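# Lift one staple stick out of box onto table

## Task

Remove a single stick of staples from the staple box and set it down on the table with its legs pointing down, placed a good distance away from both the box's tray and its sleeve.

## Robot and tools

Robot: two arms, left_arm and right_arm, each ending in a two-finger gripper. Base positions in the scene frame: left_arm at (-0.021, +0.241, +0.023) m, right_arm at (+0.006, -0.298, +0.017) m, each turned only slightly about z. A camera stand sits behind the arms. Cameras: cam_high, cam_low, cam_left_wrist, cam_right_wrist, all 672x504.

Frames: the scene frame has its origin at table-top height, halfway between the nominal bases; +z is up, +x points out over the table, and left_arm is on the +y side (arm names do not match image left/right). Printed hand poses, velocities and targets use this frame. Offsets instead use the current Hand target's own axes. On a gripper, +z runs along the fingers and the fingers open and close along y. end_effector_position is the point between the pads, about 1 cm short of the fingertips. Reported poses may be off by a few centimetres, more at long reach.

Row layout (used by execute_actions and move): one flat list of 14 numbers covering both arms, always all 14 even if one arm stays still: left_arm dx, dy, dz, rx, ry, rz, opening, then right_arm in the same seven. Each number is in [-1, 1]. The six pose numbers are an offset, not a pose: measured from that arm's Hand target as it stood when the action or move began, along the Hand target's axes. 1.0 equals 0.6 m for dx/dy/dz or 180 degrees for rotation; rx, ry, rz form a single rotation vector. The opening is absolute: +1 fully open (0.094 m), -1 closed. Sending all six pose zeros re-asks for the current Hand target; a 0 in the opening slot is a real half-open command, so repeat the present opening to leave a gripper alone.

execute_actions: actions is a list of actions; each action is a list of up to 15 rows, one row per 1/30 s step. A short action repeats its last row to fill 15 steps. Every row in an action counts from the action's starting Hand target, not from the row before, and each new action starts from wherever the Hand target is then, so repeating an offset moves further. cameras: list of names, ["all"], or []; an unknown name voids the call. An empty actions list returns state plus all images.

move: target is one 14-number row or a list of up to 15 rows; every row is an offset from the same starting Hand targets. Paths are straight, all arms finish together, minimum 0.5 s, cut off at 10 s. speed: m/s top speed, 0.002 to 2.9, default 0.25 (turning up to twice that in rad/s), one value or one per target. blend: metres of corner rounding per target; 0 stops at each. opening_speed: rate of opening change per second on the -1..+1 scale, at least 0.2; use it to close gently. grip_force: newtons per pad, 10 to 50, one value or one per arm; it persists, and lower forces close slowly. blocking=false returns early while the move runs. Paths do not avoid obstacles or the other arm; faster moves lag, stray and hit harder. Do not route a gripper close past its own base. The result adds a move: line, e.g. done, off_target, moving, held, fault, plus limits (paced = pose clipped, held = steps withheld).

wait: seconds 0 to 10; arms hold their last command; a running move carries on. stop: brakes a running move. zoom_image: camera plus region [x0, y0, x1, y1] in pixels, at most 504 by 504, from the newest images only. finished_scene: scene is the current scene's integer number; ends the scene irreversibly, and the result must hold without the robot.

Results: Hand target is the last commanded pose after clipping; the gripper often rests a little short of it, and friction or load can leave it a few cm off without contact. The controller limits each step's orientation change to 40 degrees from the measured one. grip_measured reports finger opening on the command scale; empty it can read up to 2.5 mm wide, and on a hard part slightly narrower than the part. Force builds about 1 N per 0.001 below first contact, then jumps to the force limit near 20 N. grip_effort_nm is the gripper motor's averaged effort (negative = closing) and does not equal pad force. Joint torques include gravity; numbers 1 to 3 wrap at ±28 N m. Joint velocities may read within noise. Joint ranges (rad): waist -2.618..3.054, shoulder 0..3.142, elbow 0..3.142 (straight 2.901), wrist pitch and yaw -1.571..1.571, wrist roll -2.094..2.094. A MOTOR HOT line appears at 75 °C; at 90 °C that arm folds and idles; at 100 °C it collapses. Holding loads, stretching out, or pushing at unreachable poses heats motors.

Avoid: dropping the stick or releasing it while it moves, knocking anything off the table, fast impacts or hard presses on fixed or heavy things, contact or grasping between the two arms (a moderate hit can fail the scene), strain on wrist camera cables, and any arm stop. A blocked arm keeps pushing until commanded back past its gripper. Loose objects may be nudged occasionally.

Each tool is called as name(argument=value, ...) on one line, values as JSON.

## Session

execute_actions(actions=[])

zoom_image(camera="cam_high", region=[240, 200, 420, 320])

zoom_image(camera="cam_low", region=[240, 150, 420, 280])

Scene clock: 0.00 s.
left_arm: end_effector_position=(+0.3786, +0.2094, +0.1364) grip_measured=+1.000 grip_effort_nm=n/a end_effector_quat_wxyz=(+0.612, +0.034, +0.789, +0.034) | right_arm: end_effector_position=(+0.4038, -0.2923, +0.1319) grip_measured=+1.000 grip_effort_nm=n/a end_effector_quat_wxyz=(+0.606, +0.004, +0.795, -0.011)
Joint positions: left_arm=[-0.142 1.553 0.351 0.948 -0.161 0.057 0.094] | right_arm=[0.057 1.51 0.348 0.894 0.061 0.003 0.094]
Joint velocities: within noise
Joint torques (N m): no reading
Heat: left arm: 30 °C; right arm: 31 °C.
Hand target: left_arm +0.3828, +0.2096, +0.1499; +0.627, +0.032, +0.778, +0.036 | right_arm +0.4066, -0.2913, +0.1400; +0.614, +0.005, +0.789, -0.008
Tool commands: left_gripper/opening=+1.0 right_gripper/opening=+1.0

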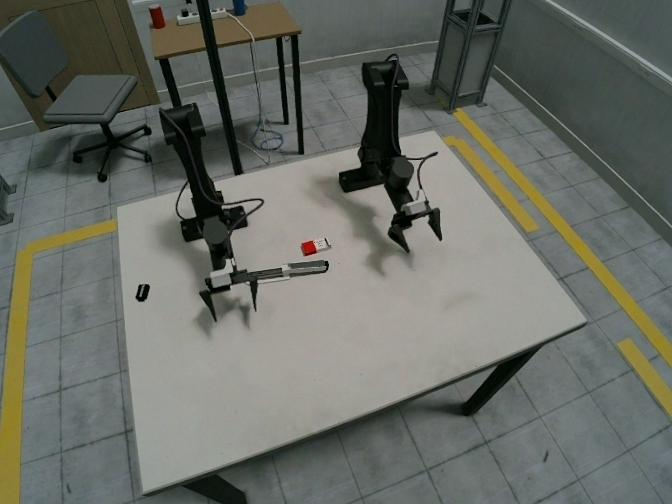

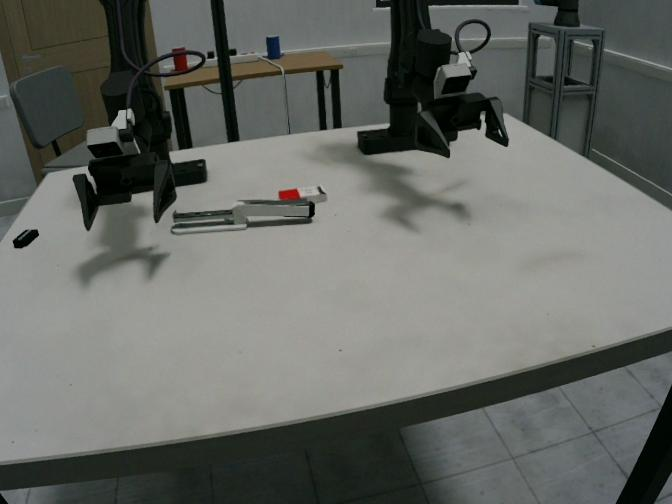

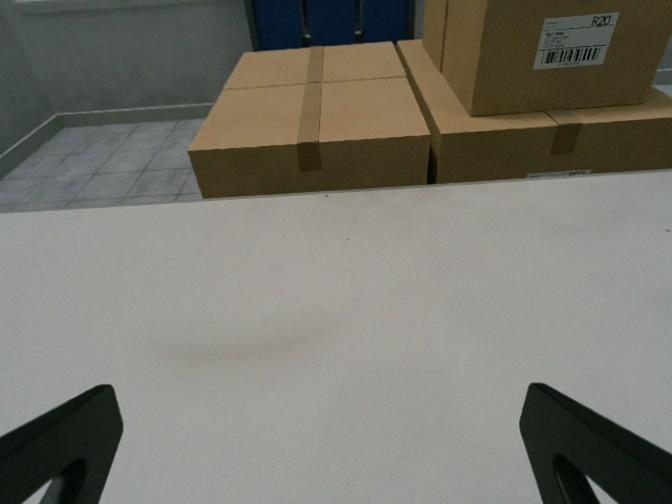

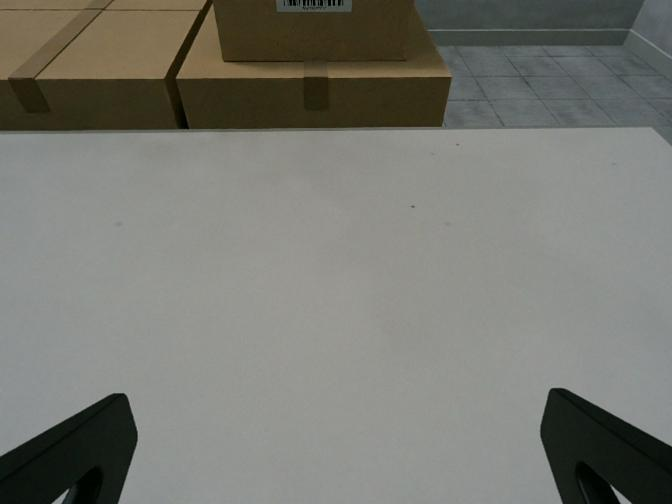

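Scaled by 2.800 from the camera's 672x504 image, which has a finer 960x720 frame.

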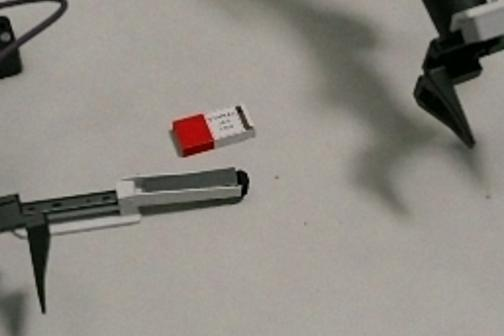

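Scaled by 2.800 from the camera's 672x504 image, which has a finer 960x720 frame.

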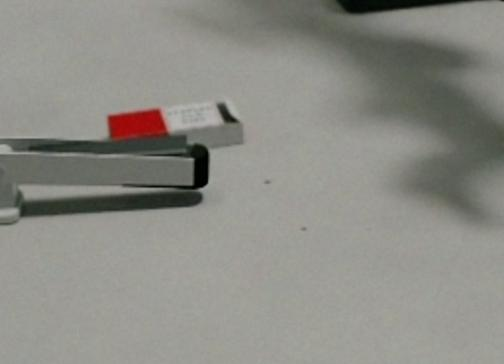

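move(target=[-0.0125,-0.298,-0.314,0.390,0.248,0.338,0.2,0,0,0,0,0,0,1], cameras=["all"])

zoom_image(camera="cam_high", region=[240, 200, 420, 320])

Scene clock: 23.37 s.
left_arm: end_effector_position=(+0.1986, +0.0332, +0.1692) grip_measured=+0.202 grip_effort_nm=-0.14 end_effector_quat_wxyz=(+0.084, +0.694, +0.710, -0.083) | right_arm: end_effector_position=(+0.4038, -0.2923, +0.1319) grip_measured=+1.000 grip_effort_nm=0.01 end_effector_quat_wxyz=(+0.606, +0.004, +0.795, -0.011)
Joint positions: left_arm=[-0.639 1.541 1.333 -1.213 0.186 0.884 0.056] | right_arm=[0.057 1.51 0.348 0.894 0.061 0.003 0.094]
Joint torques (N m): left_arm=[-0.58 -4.22 7.31 0.36 0.27 0.12] | right_arm=[-0.01 -5.22 5.79 1.88 0.04 -0.04]
Heat: left arm: 31 °C; right arm: 32 °C.
Hand target: left_arm +0.1995, +0.0279, +0.1800; +0.093, +0.701, +0.701, -0.092 | right_arm +0.4066, -0.2913, +0.1400; +0.614, +0.005, +0.789, -0.008
Off the commanded pose: left_arm 0.012 m, 2 deg | right_arm 0.009 m, 1 deg.
move: off_target (left_arm)

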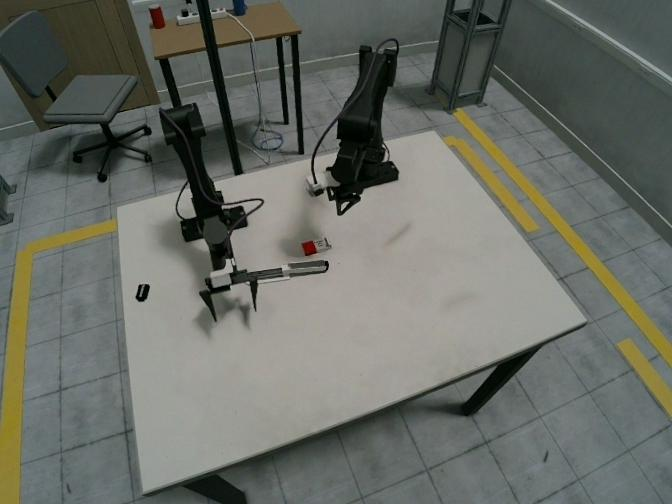

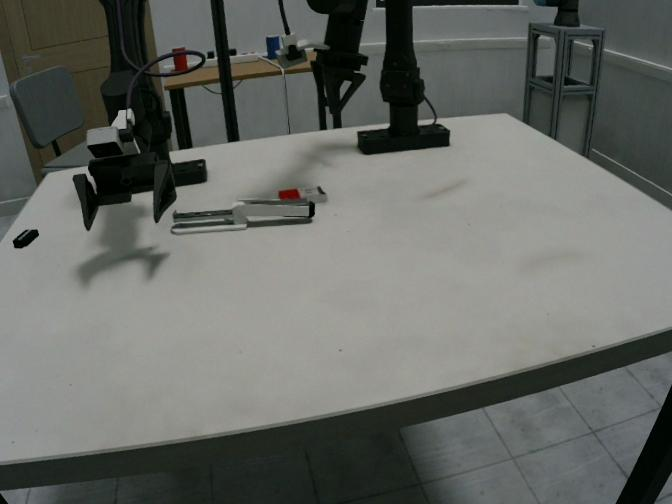

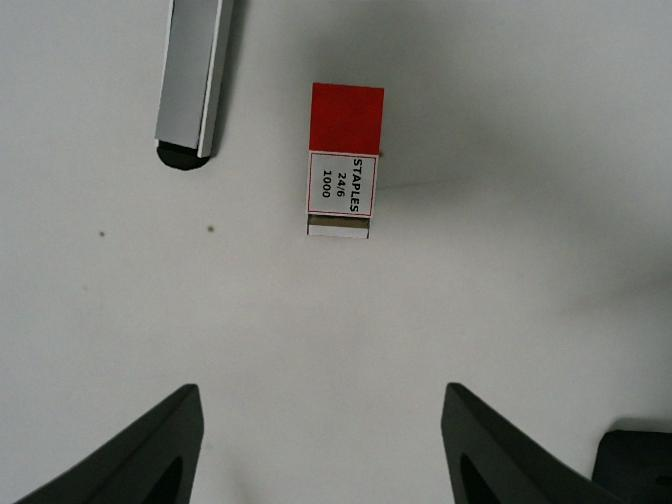

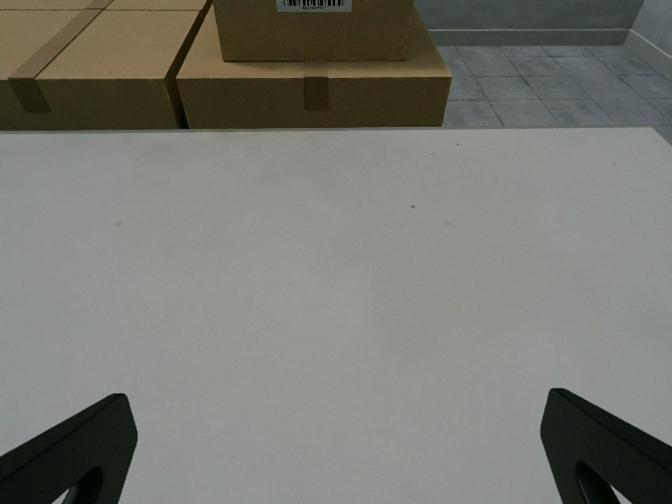

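Scaled by 2.800 from the camera's 672x504 image, which has a finer 960x720 frame.

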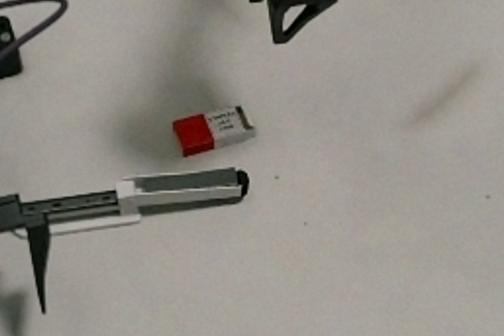

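move(target=[-0.055,-0.011,0.22,0.0062,0,0.0231,0.1,0,0,0,0,0,0,1], speed=0.2, cameras=["cam_left_wrist","cam_low","cam_high"])

zoom_image(camera="cam_low", region=[240, 150, 360, 240])

zoom_image(camera="cam_high", region=[260, 200, 380, 290])

Scene clock: 32.93 s.
left_arm: end_effector_position=(+0.1883, -0.0320, +0.0608) grip_measured=+0.102 grip_effort_nm=-0.14 end_effector_quat_wxyz=(+0.074, +0.729, +0.674, -0.093) | right_arm: end_effector_position=(+0.4038, -0.2923, +0.1319) grip_measured=+1.000 grip_effort_nm=0.01 end_effector_quat_wxyz=(+0.606, +0.004, +0.795, -0.011)
Joint positions: left_arm=[-0.811 1.771 1.144 -0.795 0.186 0.813 0.052] | right_arm=[0.057 1.51 0.348 0.894 0.061 0.003 0.094]
Joint torques (N m): left_arm=[-0.43 -6.05 3.34 0.98 0.1 -0.11] | right_arm=[0.01 -5.23 5.81 1.87 0.04 -0.04]
Heat: left arm: 32 °C; right arm: 32 °C.
Hand target: left_arm +0.1930, -0.0382, +0.0611; +0.089, +0.727, +0.674, -0.095 | right_arm +0.4066, -0.2913, +0.1400; +0.614, +0.005, +0.789, -0.008
Off the commanded pose: left_arm 0.008 m, 2 deg | right_arm 0.009 m, 1 deg.
move: done
Images, in order (width x height): cam_high 672x504, cam_low 672x504, cam_left_wrist 672x504.

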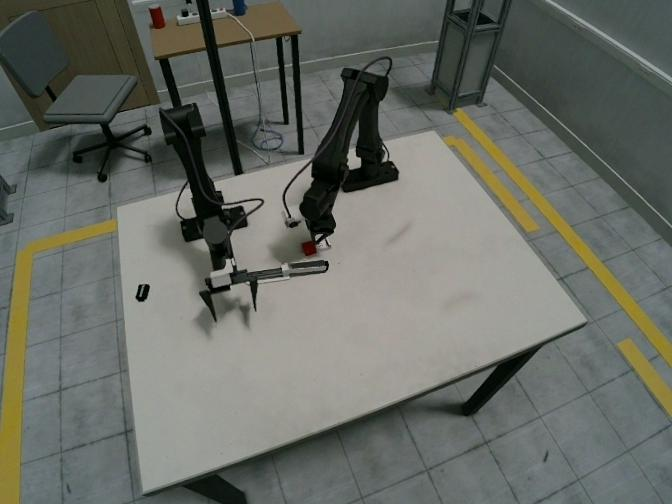

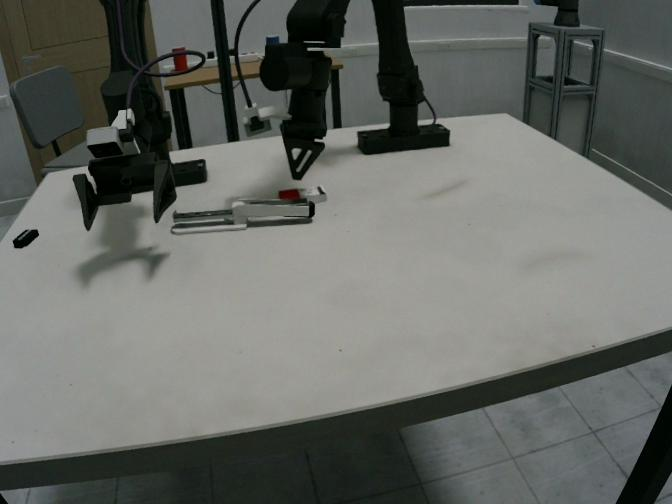

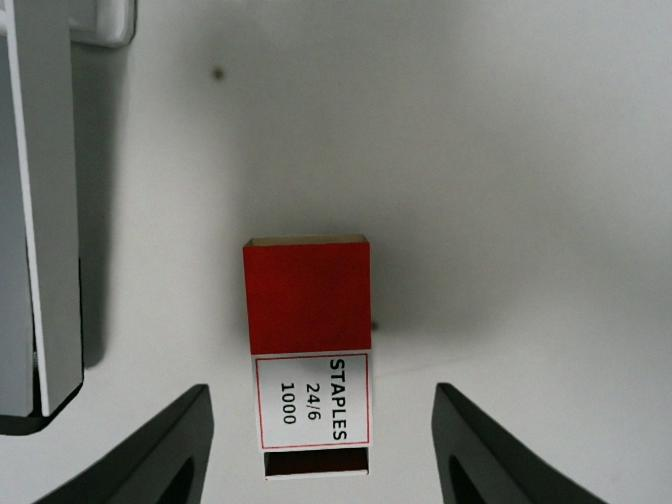

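Scaled by 4.200 from the camera's 672x504 image, which has a finer 960x720 frame.

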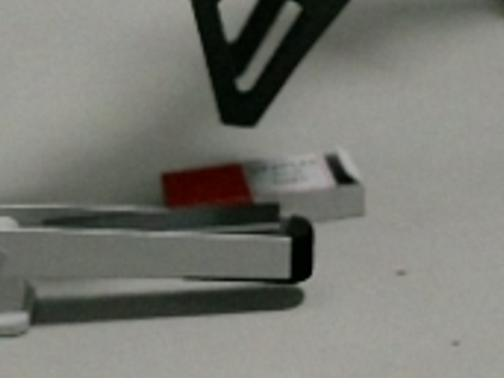

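Scaled by 4.200 from the camera's 672x504 image, which has a finer 960x720 frame.

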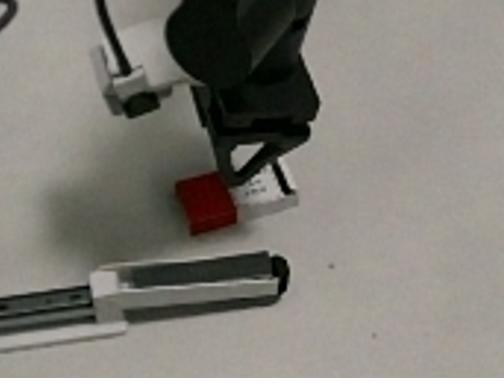

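move(target=[0.0185,0.0067,0.0692,-0.002,0,-0.0075,0.1,0,0,0,0,0,0,1], speed=0.1, cameras=["cam_left_wrist","cam_low","cam_high"])

zoom_image(camera="cam_low", region=[240, 150, 360, 240])

zoom_image(camera="cam_high", region=[260, 200, 380, 290])

Scene clock: 41.77 s.
left_arm: end_effector_position=(+0.1904, -0.0343, +0.0186) grip_measured=+0.102 grip_effort_nm=-0.14 end_effector_quat_wxyz=(+0.075, +0.723, +0.680, -0.094) | right_arm: end_effector_position=(+0.4038, -0.2923, +0.1319) grip_measured=+1.000 grip_effort_nm=0.01 end_effector_quat_wxyz=(+0.606, +0.004, +0.795, -0.011)
Joint positions: left_arm=[-0.811 1.853 1.06 -0.624 0.186 0.795 0.052] | right_arm=[0.057 1.51 0.348 0.894 0.061 0.003 0.094]
Joint torques (N m): left_arm=[0.23 -6.15 3.18 1.04 0.1 -0.11] | right_arm=[-0.01 -5.23 5.81 1.87 0.03 -0.04]
Heat: left arm: 31 °C; right arm: 33 °C.
Hand target: left_arm +0.1971, -0.0386, +0.0181; +0.091, +0.719, +0.683, -0.094 | right_arm +0.4066, -0.2913, +0.1400; +0.614, +0.005, +0.789, -0.008
Off the commanded pose: left_arm 0.008 m, 2 deg | right_arm 0.009 m, 1 deg.
move: done
Images, in order (width x height): cam_high 672x504, cam_low 672x504, cam_left_wrist 672x504.

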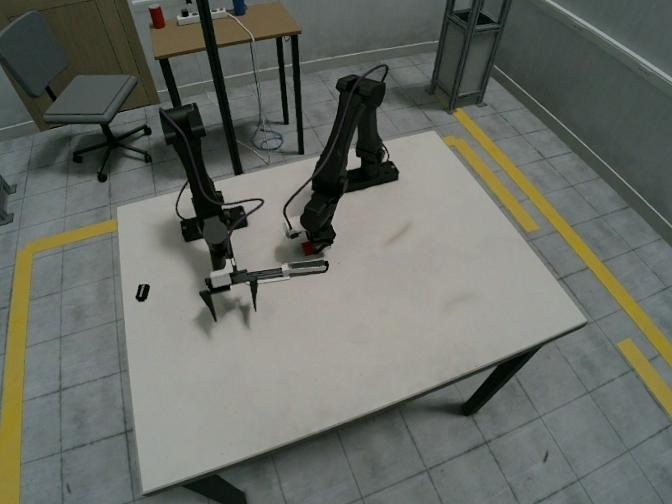

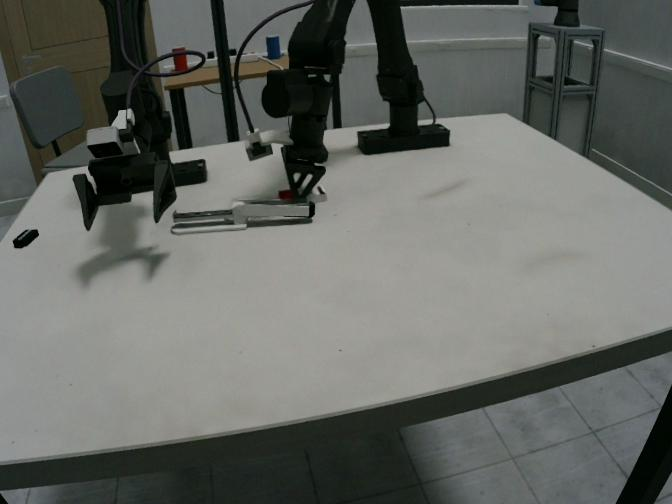

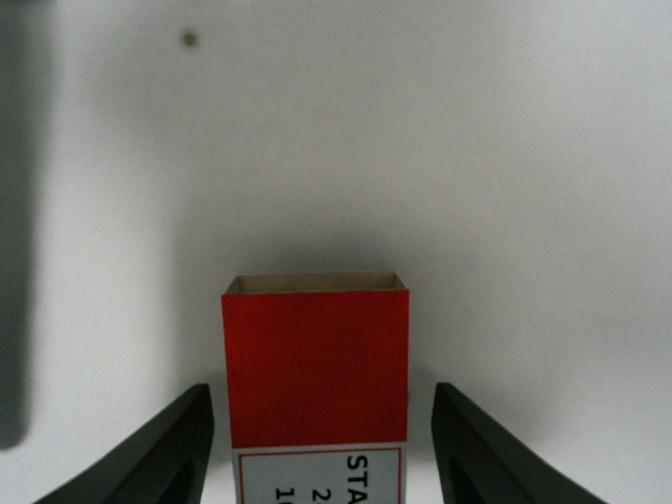

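Scaled by 4.200 from the camera's 672x504 image, which has a finer 960x720 frame.

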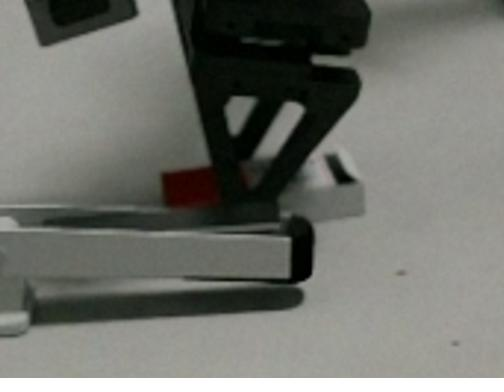

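Scaled by 4.200 from the camera's 672x504 image, which has a finer 960x720 frame.

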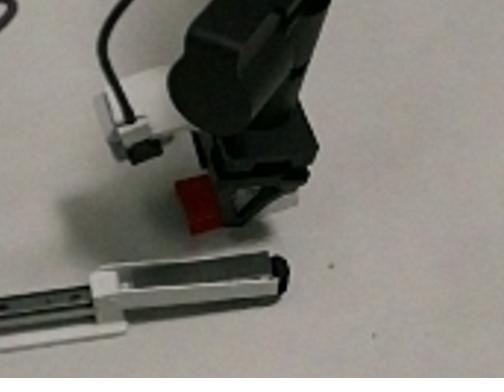

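move(target=[0.0013,0,0.0048,0,0,0,-0.35,0,0,0,0,0,0,1], speed=0.05, opening_speed=0.4, grip_force=[15,50], cameras=["cam_left_wrist"])

Scene clock: 46.67 s.
left_arm: end_effector_position=(+0.1922, -0.0362, +0.0190) grip_measured=-0.207 grip_effort_nm=-0.40 end_effector_quat_wxyz=(+0.080, +0.723, +0.680, -0.094) | right_arm: end_effector_position=(+0.4038, -0.2923, +0.1319) grip_measured=+1.000 grip_effort_nm=0.01 end_effector_quat_wxyz=(+0.606, +0.004, +0.795, -0.011)
Joint positions: left_arm=[-0.811 1.853 1.06 -0.614 0.186 0.795 0.037] | right_arm=[0.057 1.51 0.348 0.894 0.061 0.003 0.094]
Joint torques (N m): left_arm=[0.25 -5.63 2.7 1.03 0.09 -0.11] | right_arm=[-0.02 -5.22 5.79 1.87 0.03 -0.04]
Heat: left arm: 31 °C; right arm: 33 °C.
Hand target: left_arm +0.1971, -0.0386, +0.0151; +0.091, +0.719, +0.683, -0.094 | right_arm +0.4066, -0.2913, +0.1400; +0.614, +0.005, +0.789, -0.008
Off the commanded pose: left_arm 0.007 m, 1 deg | right_arm 0.009 m, 1 deg.
grip_force (N): 15, 50
move: done
Images, in order (width x height): cam_left_wrist 672x504.

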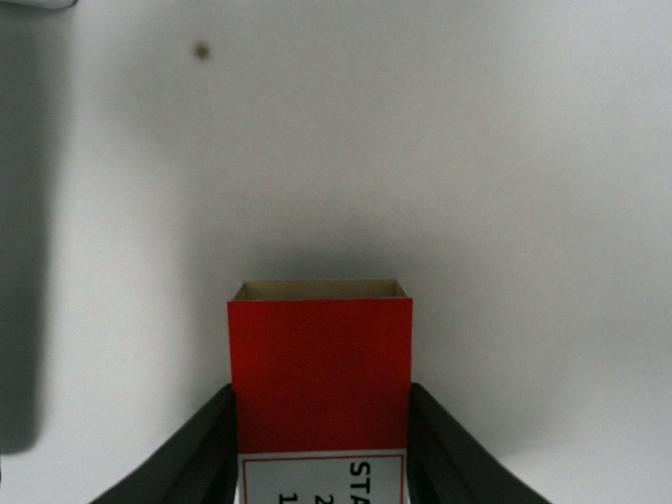

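move(target=[[-0.0108,0,-0.0403,0,0,0,-0.35,0,0,0,0,0,0,1],[0.184,-0.0033,-0.0925,0.0086,0,0.0322,-0.35,0,0,0,0,0,0,1]], speed=0.12, blend=[0.008,0], cameras=["cam_left_wrist","cam_low","cam_high"])

zoom_image(camera="cam_low", region=[280, 130, 430, 230])

Scene clock: 59.10 s.
left_arm: end_effector_position=(+0.2070, +0.0866, +0.0307) grip_measured=-0.207 grip_effort_nm=-0.41 end_effector_quat_wxyz=(+0.073, +0.747, +0.655, -0.086) | right_arm: end_effector_position=(+0.4038, -0.2923, +0.1319) grip_measured=+1.000 grip_effort_nm=0.01 end_effector_quat_wxyz=(+0.606, +0.004, +0.795, -0.011)
Joint positions: left_arm=[-0.448 1.642 0.866 -0.724 0.215 1.237 0.037] | right_arm=[0.057 1.51 0.348 0.894 0.061 0.003 0.094]
Joint torques (N m): left_arm=[0.51 -7.5 3.03 0.26 0.38 0.09] | right_arm=[-0.01 -5.23 5.81 1.87 0.03 -0.05]
Heat: left arm: 30 °C; right arm: 33 °C.
Hand target: left_arm +0.2013, +0.0824, +0.0401; +0.086, +0.754, +0.644, -0.099 | right_arm +0.4066, -0.2913, +0.1400; +0.614, +0.005, +0.789, -0.008
Off the commanded pose: left_arm 0.012 m, 2 deg | right_arm 0.009 m, 1 deg.
grip_force (N): 15, 50
move: off_target (left_arm)
Images, in order (width x height): cam_high 672x504, cam_low 672x504, cam_left_wrist 672x504.

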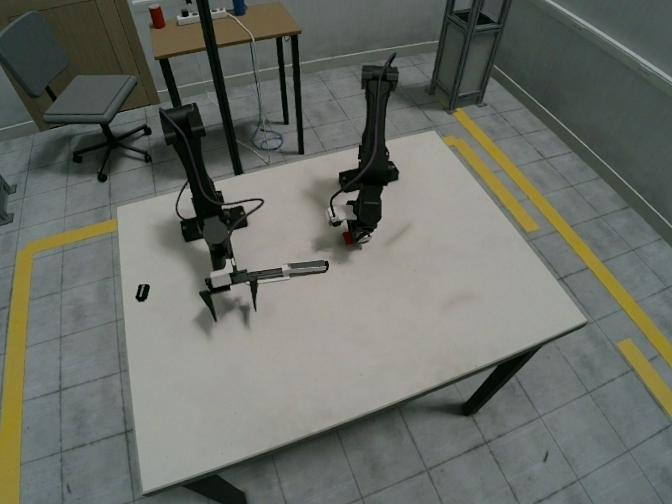

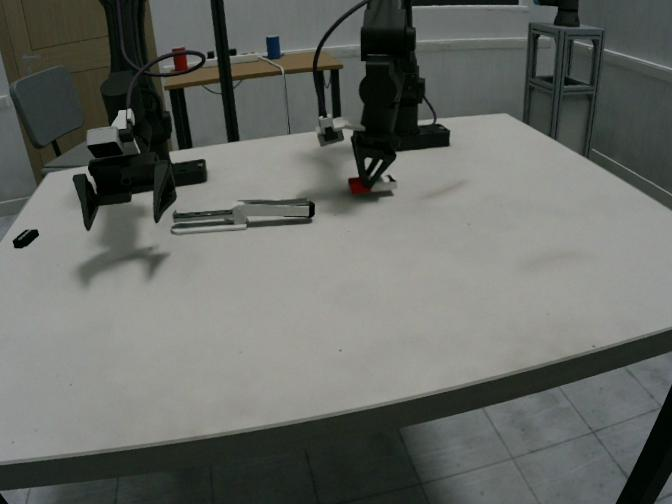

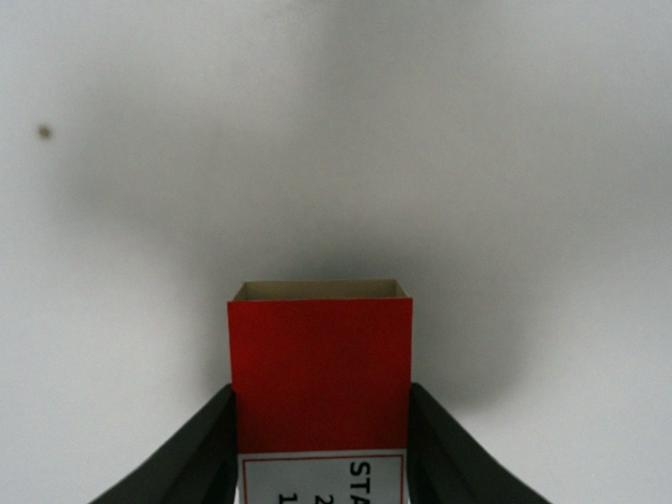

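Scaled by 3.360 from the camera's 672x504 image, which has a finer 960x720 frame.

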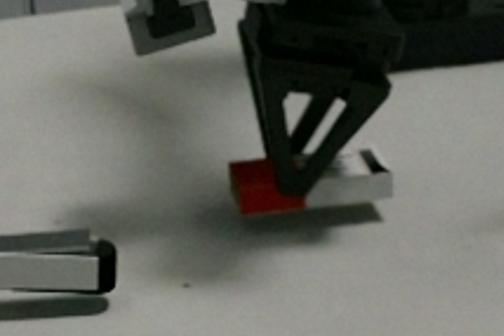

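move(target=[0.0078,0,0.029,0,0,0,-0.35,0,0,0,0,0,0,1], speed=0.04, cameras=["cam_left_wrist","cam_low"])

zoom_image(camera="cam_low", region=[330, 150, 420, 210])

Scene clock: 64.70 s.
left_arm: end_effector_position=(+0.1995, +0.0903, +0.0220) grip_measured=-0.207 grip_effort_nm=-0.41 end_effector_quat_wxyz=(+0.068, +0.747, +0.655, -0.088) | right_arm: end_effector_position=(+0.4038, -0.2923, +0.1319) grip_measured=+1.000 grip_effort_nm=0.01 end_effector_quat_wxyz=(+0.606, +0.004, +0.795, -0.011)
Joint positions: left_arm=[-0.448 1.642 0.826 -0.696 0.215 1.237 0.037] | right_arm=[0.057 1.51 0.348 0.894 0.061 0.003 0.094]
Joint torques (N m): left_arm=[0.53 -4.3 2.91 0.75 0.38 0.12] | right_arm=[-0.01 -5.23 5.78 1.87 0.04 -0.04]
Heat: left arm: 30 °C; right arm: 33 °C.
Hand target: left_arm +0.2013, +0.0824, +0.0221; +0.086, +0.754, +0.644, -0.099 | right_arm +0.4066, -0.2913, +0.1400; +0.614, +0.005, +0.789, -0.008
Off the commanded pose: left_arm 0.008 m, 3 deg | right_arm 0.009 m, 1 deg.
grip_force (N): 15, 50
move: off_target (left_arm)
Images, in order (width x height): cam_low 672x504, cam_left_wrist 672x504.

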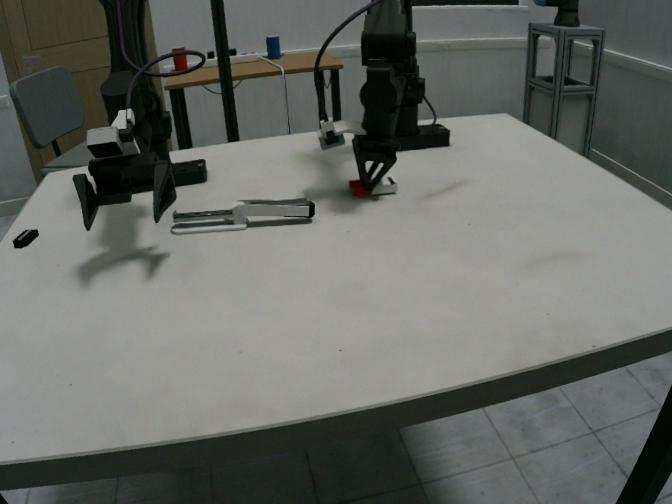

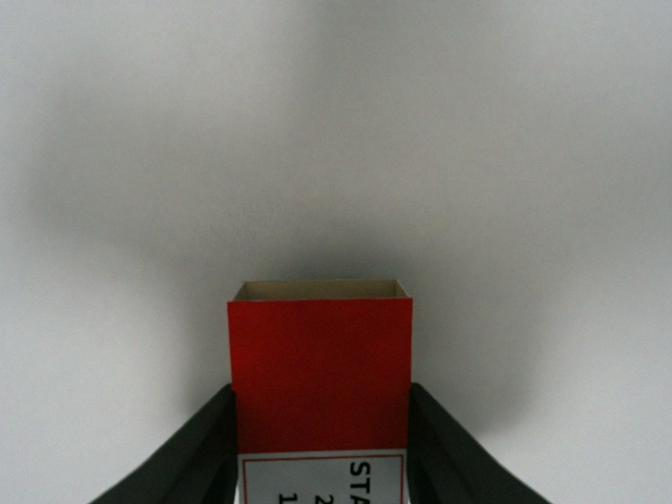

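Scaled by 5.600 from the camera's 672x504 image, which has a finer 960x720 frame.

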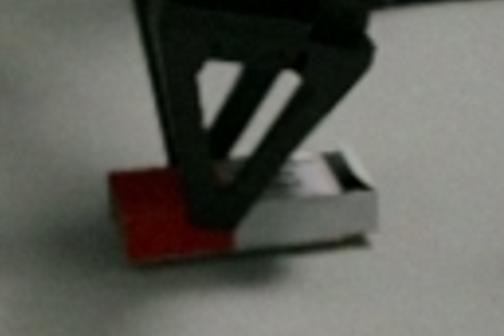

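move(target=[0.002,0,0.0075,0,0,0,-0.35,0,0,0,0,0,0,1], speed=0.03, cameras=["cam_left_wrist","cam_low"])

zoom_image(camera="cam_low", region=[330, 150, 420, 210])

Scene clock: 67.60 s.
left_arm: end_effector_position=(+0.1995, +0.0897, +0.0188) grip_measured=-0.207 grip_effort_nm=-0.41 end_effector_quat_wxyz=(+0.069, +0.747, +0.655, -0.089) | right_arm: end_effector_position=(+0.4038, -0.2923, +0.1319) grip_measured=+1.000 grip_effort_nm=0.01 end_effector_quat_wxyz=(+0.606, +0.004, +0.795, -0.011)
Joint positions: left_arm=[-0.448 1.65 0.819 -0.68 0.218 1.237 0.037] | right_arm=[0.057 1.51 0.348 0.894 0.061 0.003 0.094]
Joint torques (N m): left_arm=[0.4 -3.93 2.67 0.81 0.36 0.11] | right_arm=[-0.02 -5.23 5.78 1.87 0.04 -0.04]
Heat: left arm: 30 °C; right arm: 33 °C.
Hand target: left_arm +0.2013, +0.0824, +0.0174; +0.086, +0.754, +0.644, -0.099 | right_arm +0.4066, -0.2913, +0.1400; +0.614, +0.005, +0.789, -0.008
Off the commanded pose: left_arm 0.008 m, 3 deg | right_arm 0.009 m, 1 deg.
grip_force (N): 15, 50
move: off_target (left_arm)
Images, in order (width x height): cam_low 672x504, cam_left_wrist 672x504.

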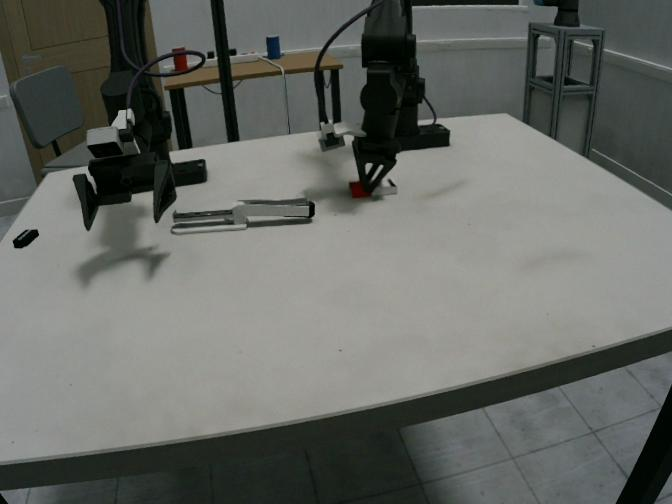

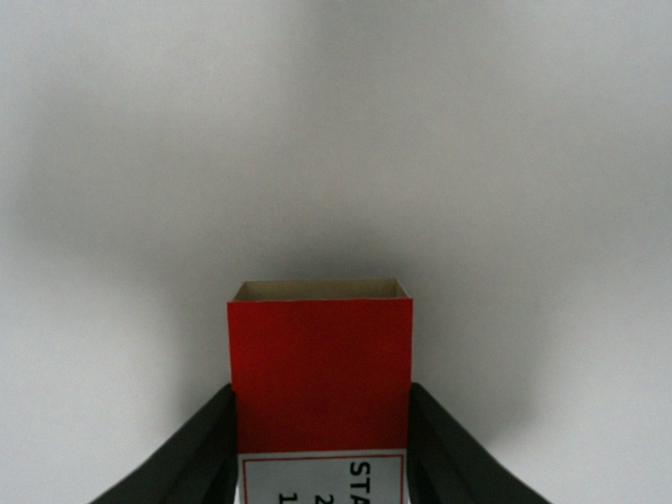

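Scaled by 5.600 from the camera's 672x504 image, which has a finer 960x720 frame.

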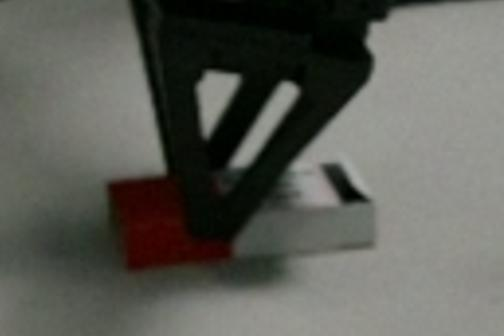

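move(target=[0.0013,0,0.0048,0,0,0,-0.35,0,0,0,0,0,0,1], speed=0.03, cameras=["cam_low"])

zoom_image(camera="cam_low", region=[330, 150, 420, 210])

Scene clock: 70.37 s.
left_arm: end_effector_position=(+0.2006, +0.0885, +0.0183) grip_measured=-0.207 grip_effort_nm=-0.41 end_effector_quat_wxyz=(+0.072, +0.748, +0.654, -0.090) | right_arm: end_effector_position=(+0.4038, -0.2923, +0.1319) grip_measured=+1.000 grip_effort_nm=0.01 end_effector_quat_wxyz=(+0.606, +0.004, +0.795, -0.011)
Joint positions: left_arm=[-0.448 1.652 0.817 -0.67 0.221 1.238 0.037] | right_arm=[0.057 1.51 0.348 0.894 0.061 0.003 0.094]
Joint torques (N m): left_arm=[0.46 -3.54 2.48 0.88 0.34 0.11] | right_arm=[-0.01 -5.22 5.79 1.88 0.03 -0.04]
Heat: left arm: 30 °C; right arm: 33 °C.
Hand target: left_arm +0.2013, +0.0824, +0.0144; +0.086, +0.754, +0.644, -0.099 | right_arm +0.4066, -0.2913, +0.1400; +0.614, +0.005, +0.789, -0.008
Off the commanded pose: left_arm 0.007 m, 2 deg | right_arm 0.009 m, 1 deg.
grip_force (N): 15, 50
move: done
Images, in order (width x height): cam_low 672x504.

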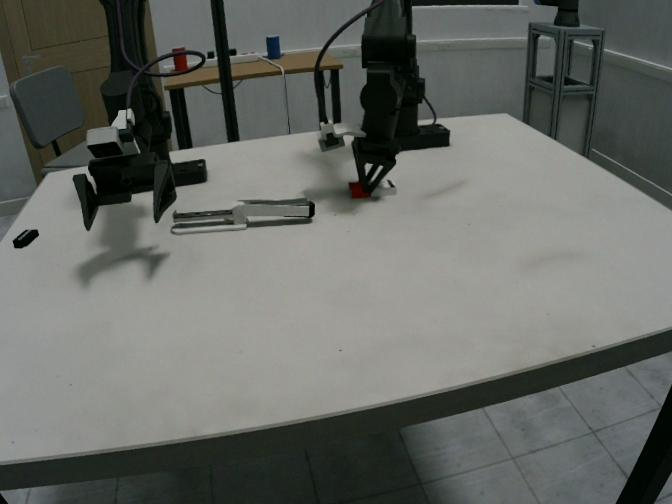

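Scaled by 5.600 from the camera's 672x504 image, which has a finer 960x720 frame.

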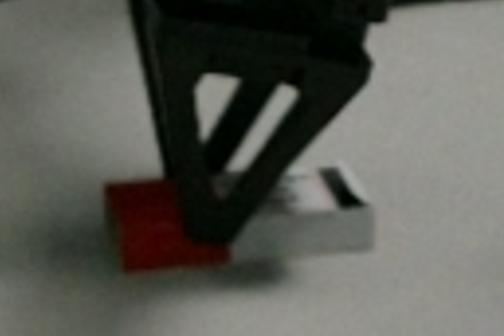

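move(target=[0,0,0,0,0,0,0.1,0,0,0,0,0,0,1], speed=0.03, opening_speed=0.3, grip_force=50, cameras=["cam_low","cam_left_wrist"])

zoom_image(camera="cam_low", region=[330, 150, 420, 210])

Scene clock: 76.83 s.
left_arm: end_effector_position=(+0.1992, +0.0892, +0.0152) grip_measured=+0.098 grip_effort_nm=0.10 end_effector_quat_wxyz=(+0.069, +0.748, +0.654, -0.091) | right_arm: end_effector_position=(+0.4038, -0.2923, +0.1319) grip_measured=+1.000 grip_effort_nm=0.01 end_effector_quat_wxyz=(+0.606, +0.004, +0.795, -0.011)
Joint positions: left_arm=[-0.448 1.659 0.811 -0.663 0.221 1.238 0.052] | right_arm=[0.057 1.51 0.348 0.894 0.061 0.003 0.094]
Joint torques (N m): left_arm=[0.49 -4.16 2.91 0.79 0.32 0.12] | right_arm=[-0.01 -5.24 5.78 1.88 0.04 -0.04]
Heat: left arm: 30 °C; right arm: 33 °C.
Hand target: left_arm +0.2013, +0.0824, +0.0144; +0.086, +0.754, +0.644, -0.099 | right_arm +0.4066, -0.2913, +0.1400; +0.614, +0.005, +0.789, -0.008
Off the commanded pose: left_arm 0.007 m, 2 deg | right_arm 0.009 m, 1 deg.
move: done
Images, in order (width x height): cam_low 672x504, cam_left_wrist 672x504.

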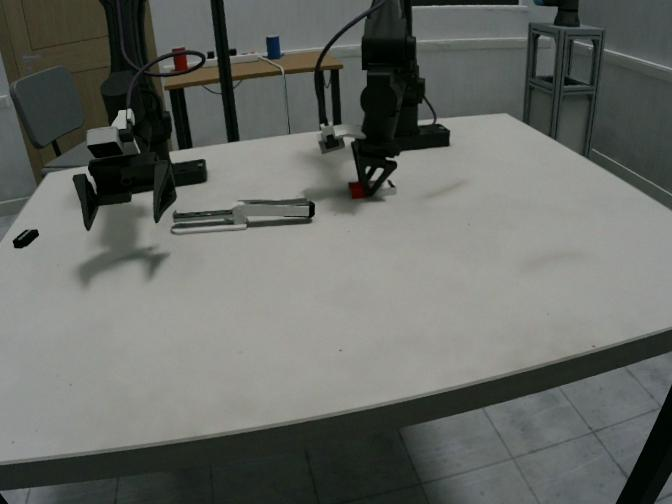

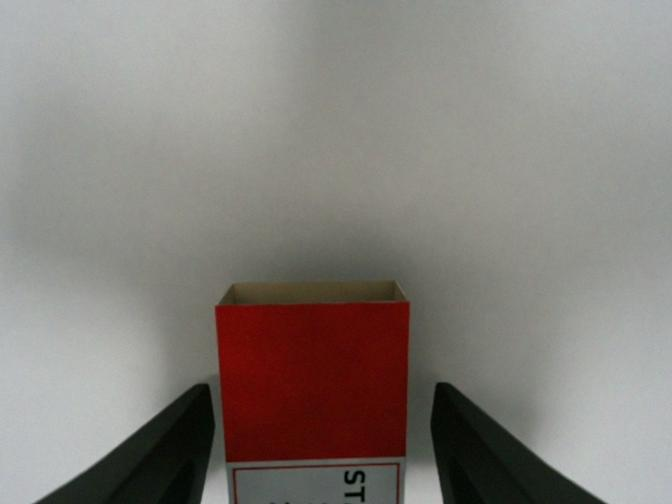

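Scaled by 5.600 from the camera's 672x504 image, which has a finer 960x720 frame.

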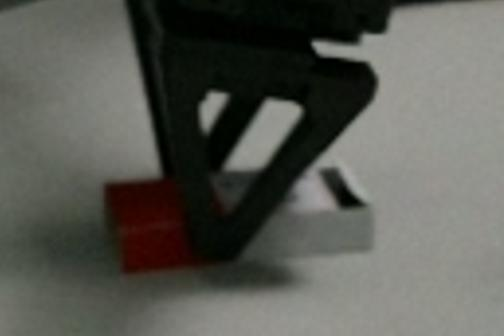

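move(target=[[0,0,-0.1,0,0,0,0.1,-0.117,0.113,-0.152,-0.2,0.04,-0.09,1],[0.1217,0.0043,-0.125,0,-0.167,0,0.1,0,0.312,-0.352,-0.45,0.081,-0.195,1],[0.1217,0.0043,-0.125,0,-0.167,0,0.6,0.155,0.447,-0.319,-0.45,0.081,-0.195,0.6]], blend=[0.03,0.03,0], speed=0.2, cameras=["all"])

zoom_image(camera="cam_low", region=[280, 130, 430, 230])

zoom_image(camera="cam_high", region=[260, 180, 420, 290])

Scene clock: 103.40 s.
left_arm: end_effector_position=(+0.2105, +0.1761, +0.0566) grip_measured=+0.598 grip_effort_nm=0.10 end_effector_quat_wxyz=(+0.227, +0.706, +0.609, -0.282) | right_arm: end_effector_position=(+0.2030, -0.0219, +0.0974) grip_measured=+0.602 grip_effort_nm=-0.11 end_effector_quat_wxyz=(-0.343, +0.605, -0.640, -0.327)
Joint positions: left_arm=[0.22 1.783 0.935 -1.057 0.674 2.043 0.075] | right_arm=[0.6 1.401 0.54 0.023 -0.737 -0.638 0.075]
Joint torques (N m): left_arm=[0.62 -4.45 5.11 -0.49 0.7 0.15] | right_arm=[0.46 -3.07 4.67 1.72 -0.27 0.07]
Heat: left arm: 30 °C; right arm: 33 °C.
Hand target: left_arm +0.2178, +0.1709, +0.0679; +0.250, +0.702, +0.600, -0.291 | right_arm +0.2028, -0.0199, +0.0950; -0.347, +0.605, -0.637, -0.328
Off the commanded pose: left_arm 0.014 m, 3 deg | right_arm 0.003 m, 1 deg.
move: off_target (left_arm); target 3's new opening was sent with left_arm's hand 0.014 m and 3 deg from that target

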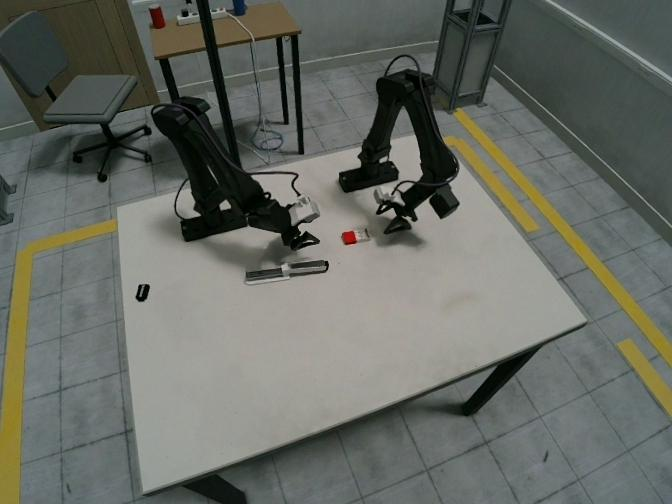

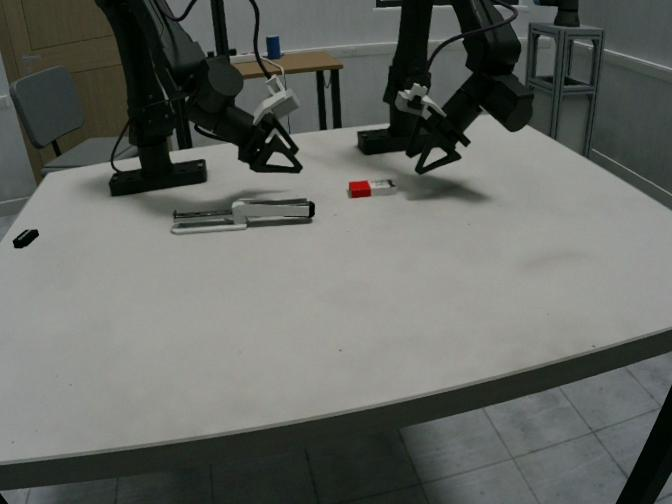

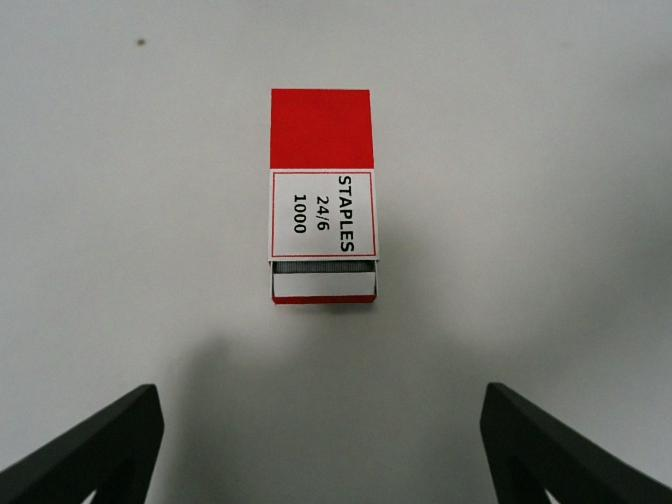

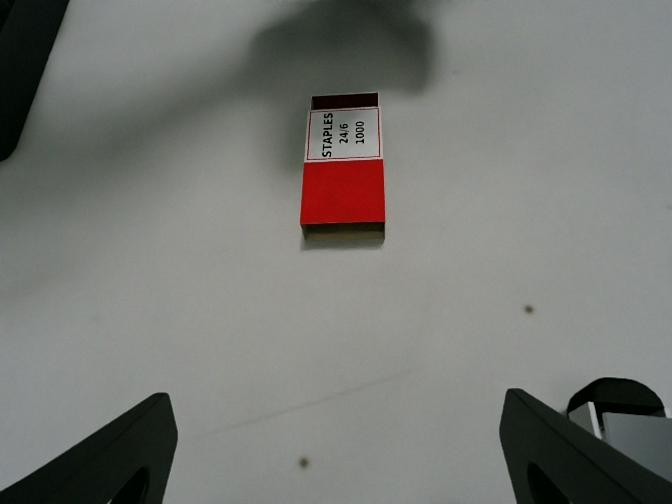

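Scaled by 3.360 from the camera's 672x504 image, which has a finer 960x720 frame.

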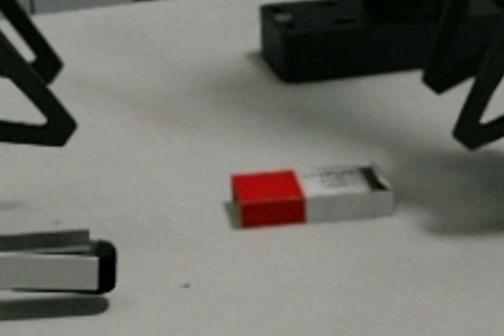

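Scaled by 3.150 from the camera's 672x504 image, which has a finer 960x720 frame.

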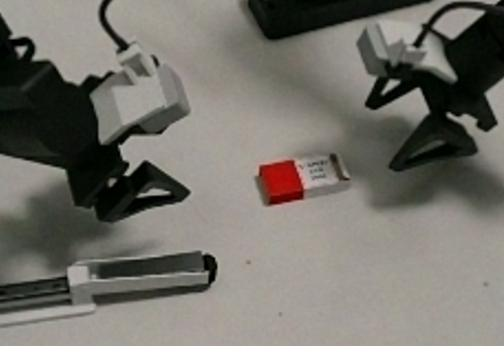

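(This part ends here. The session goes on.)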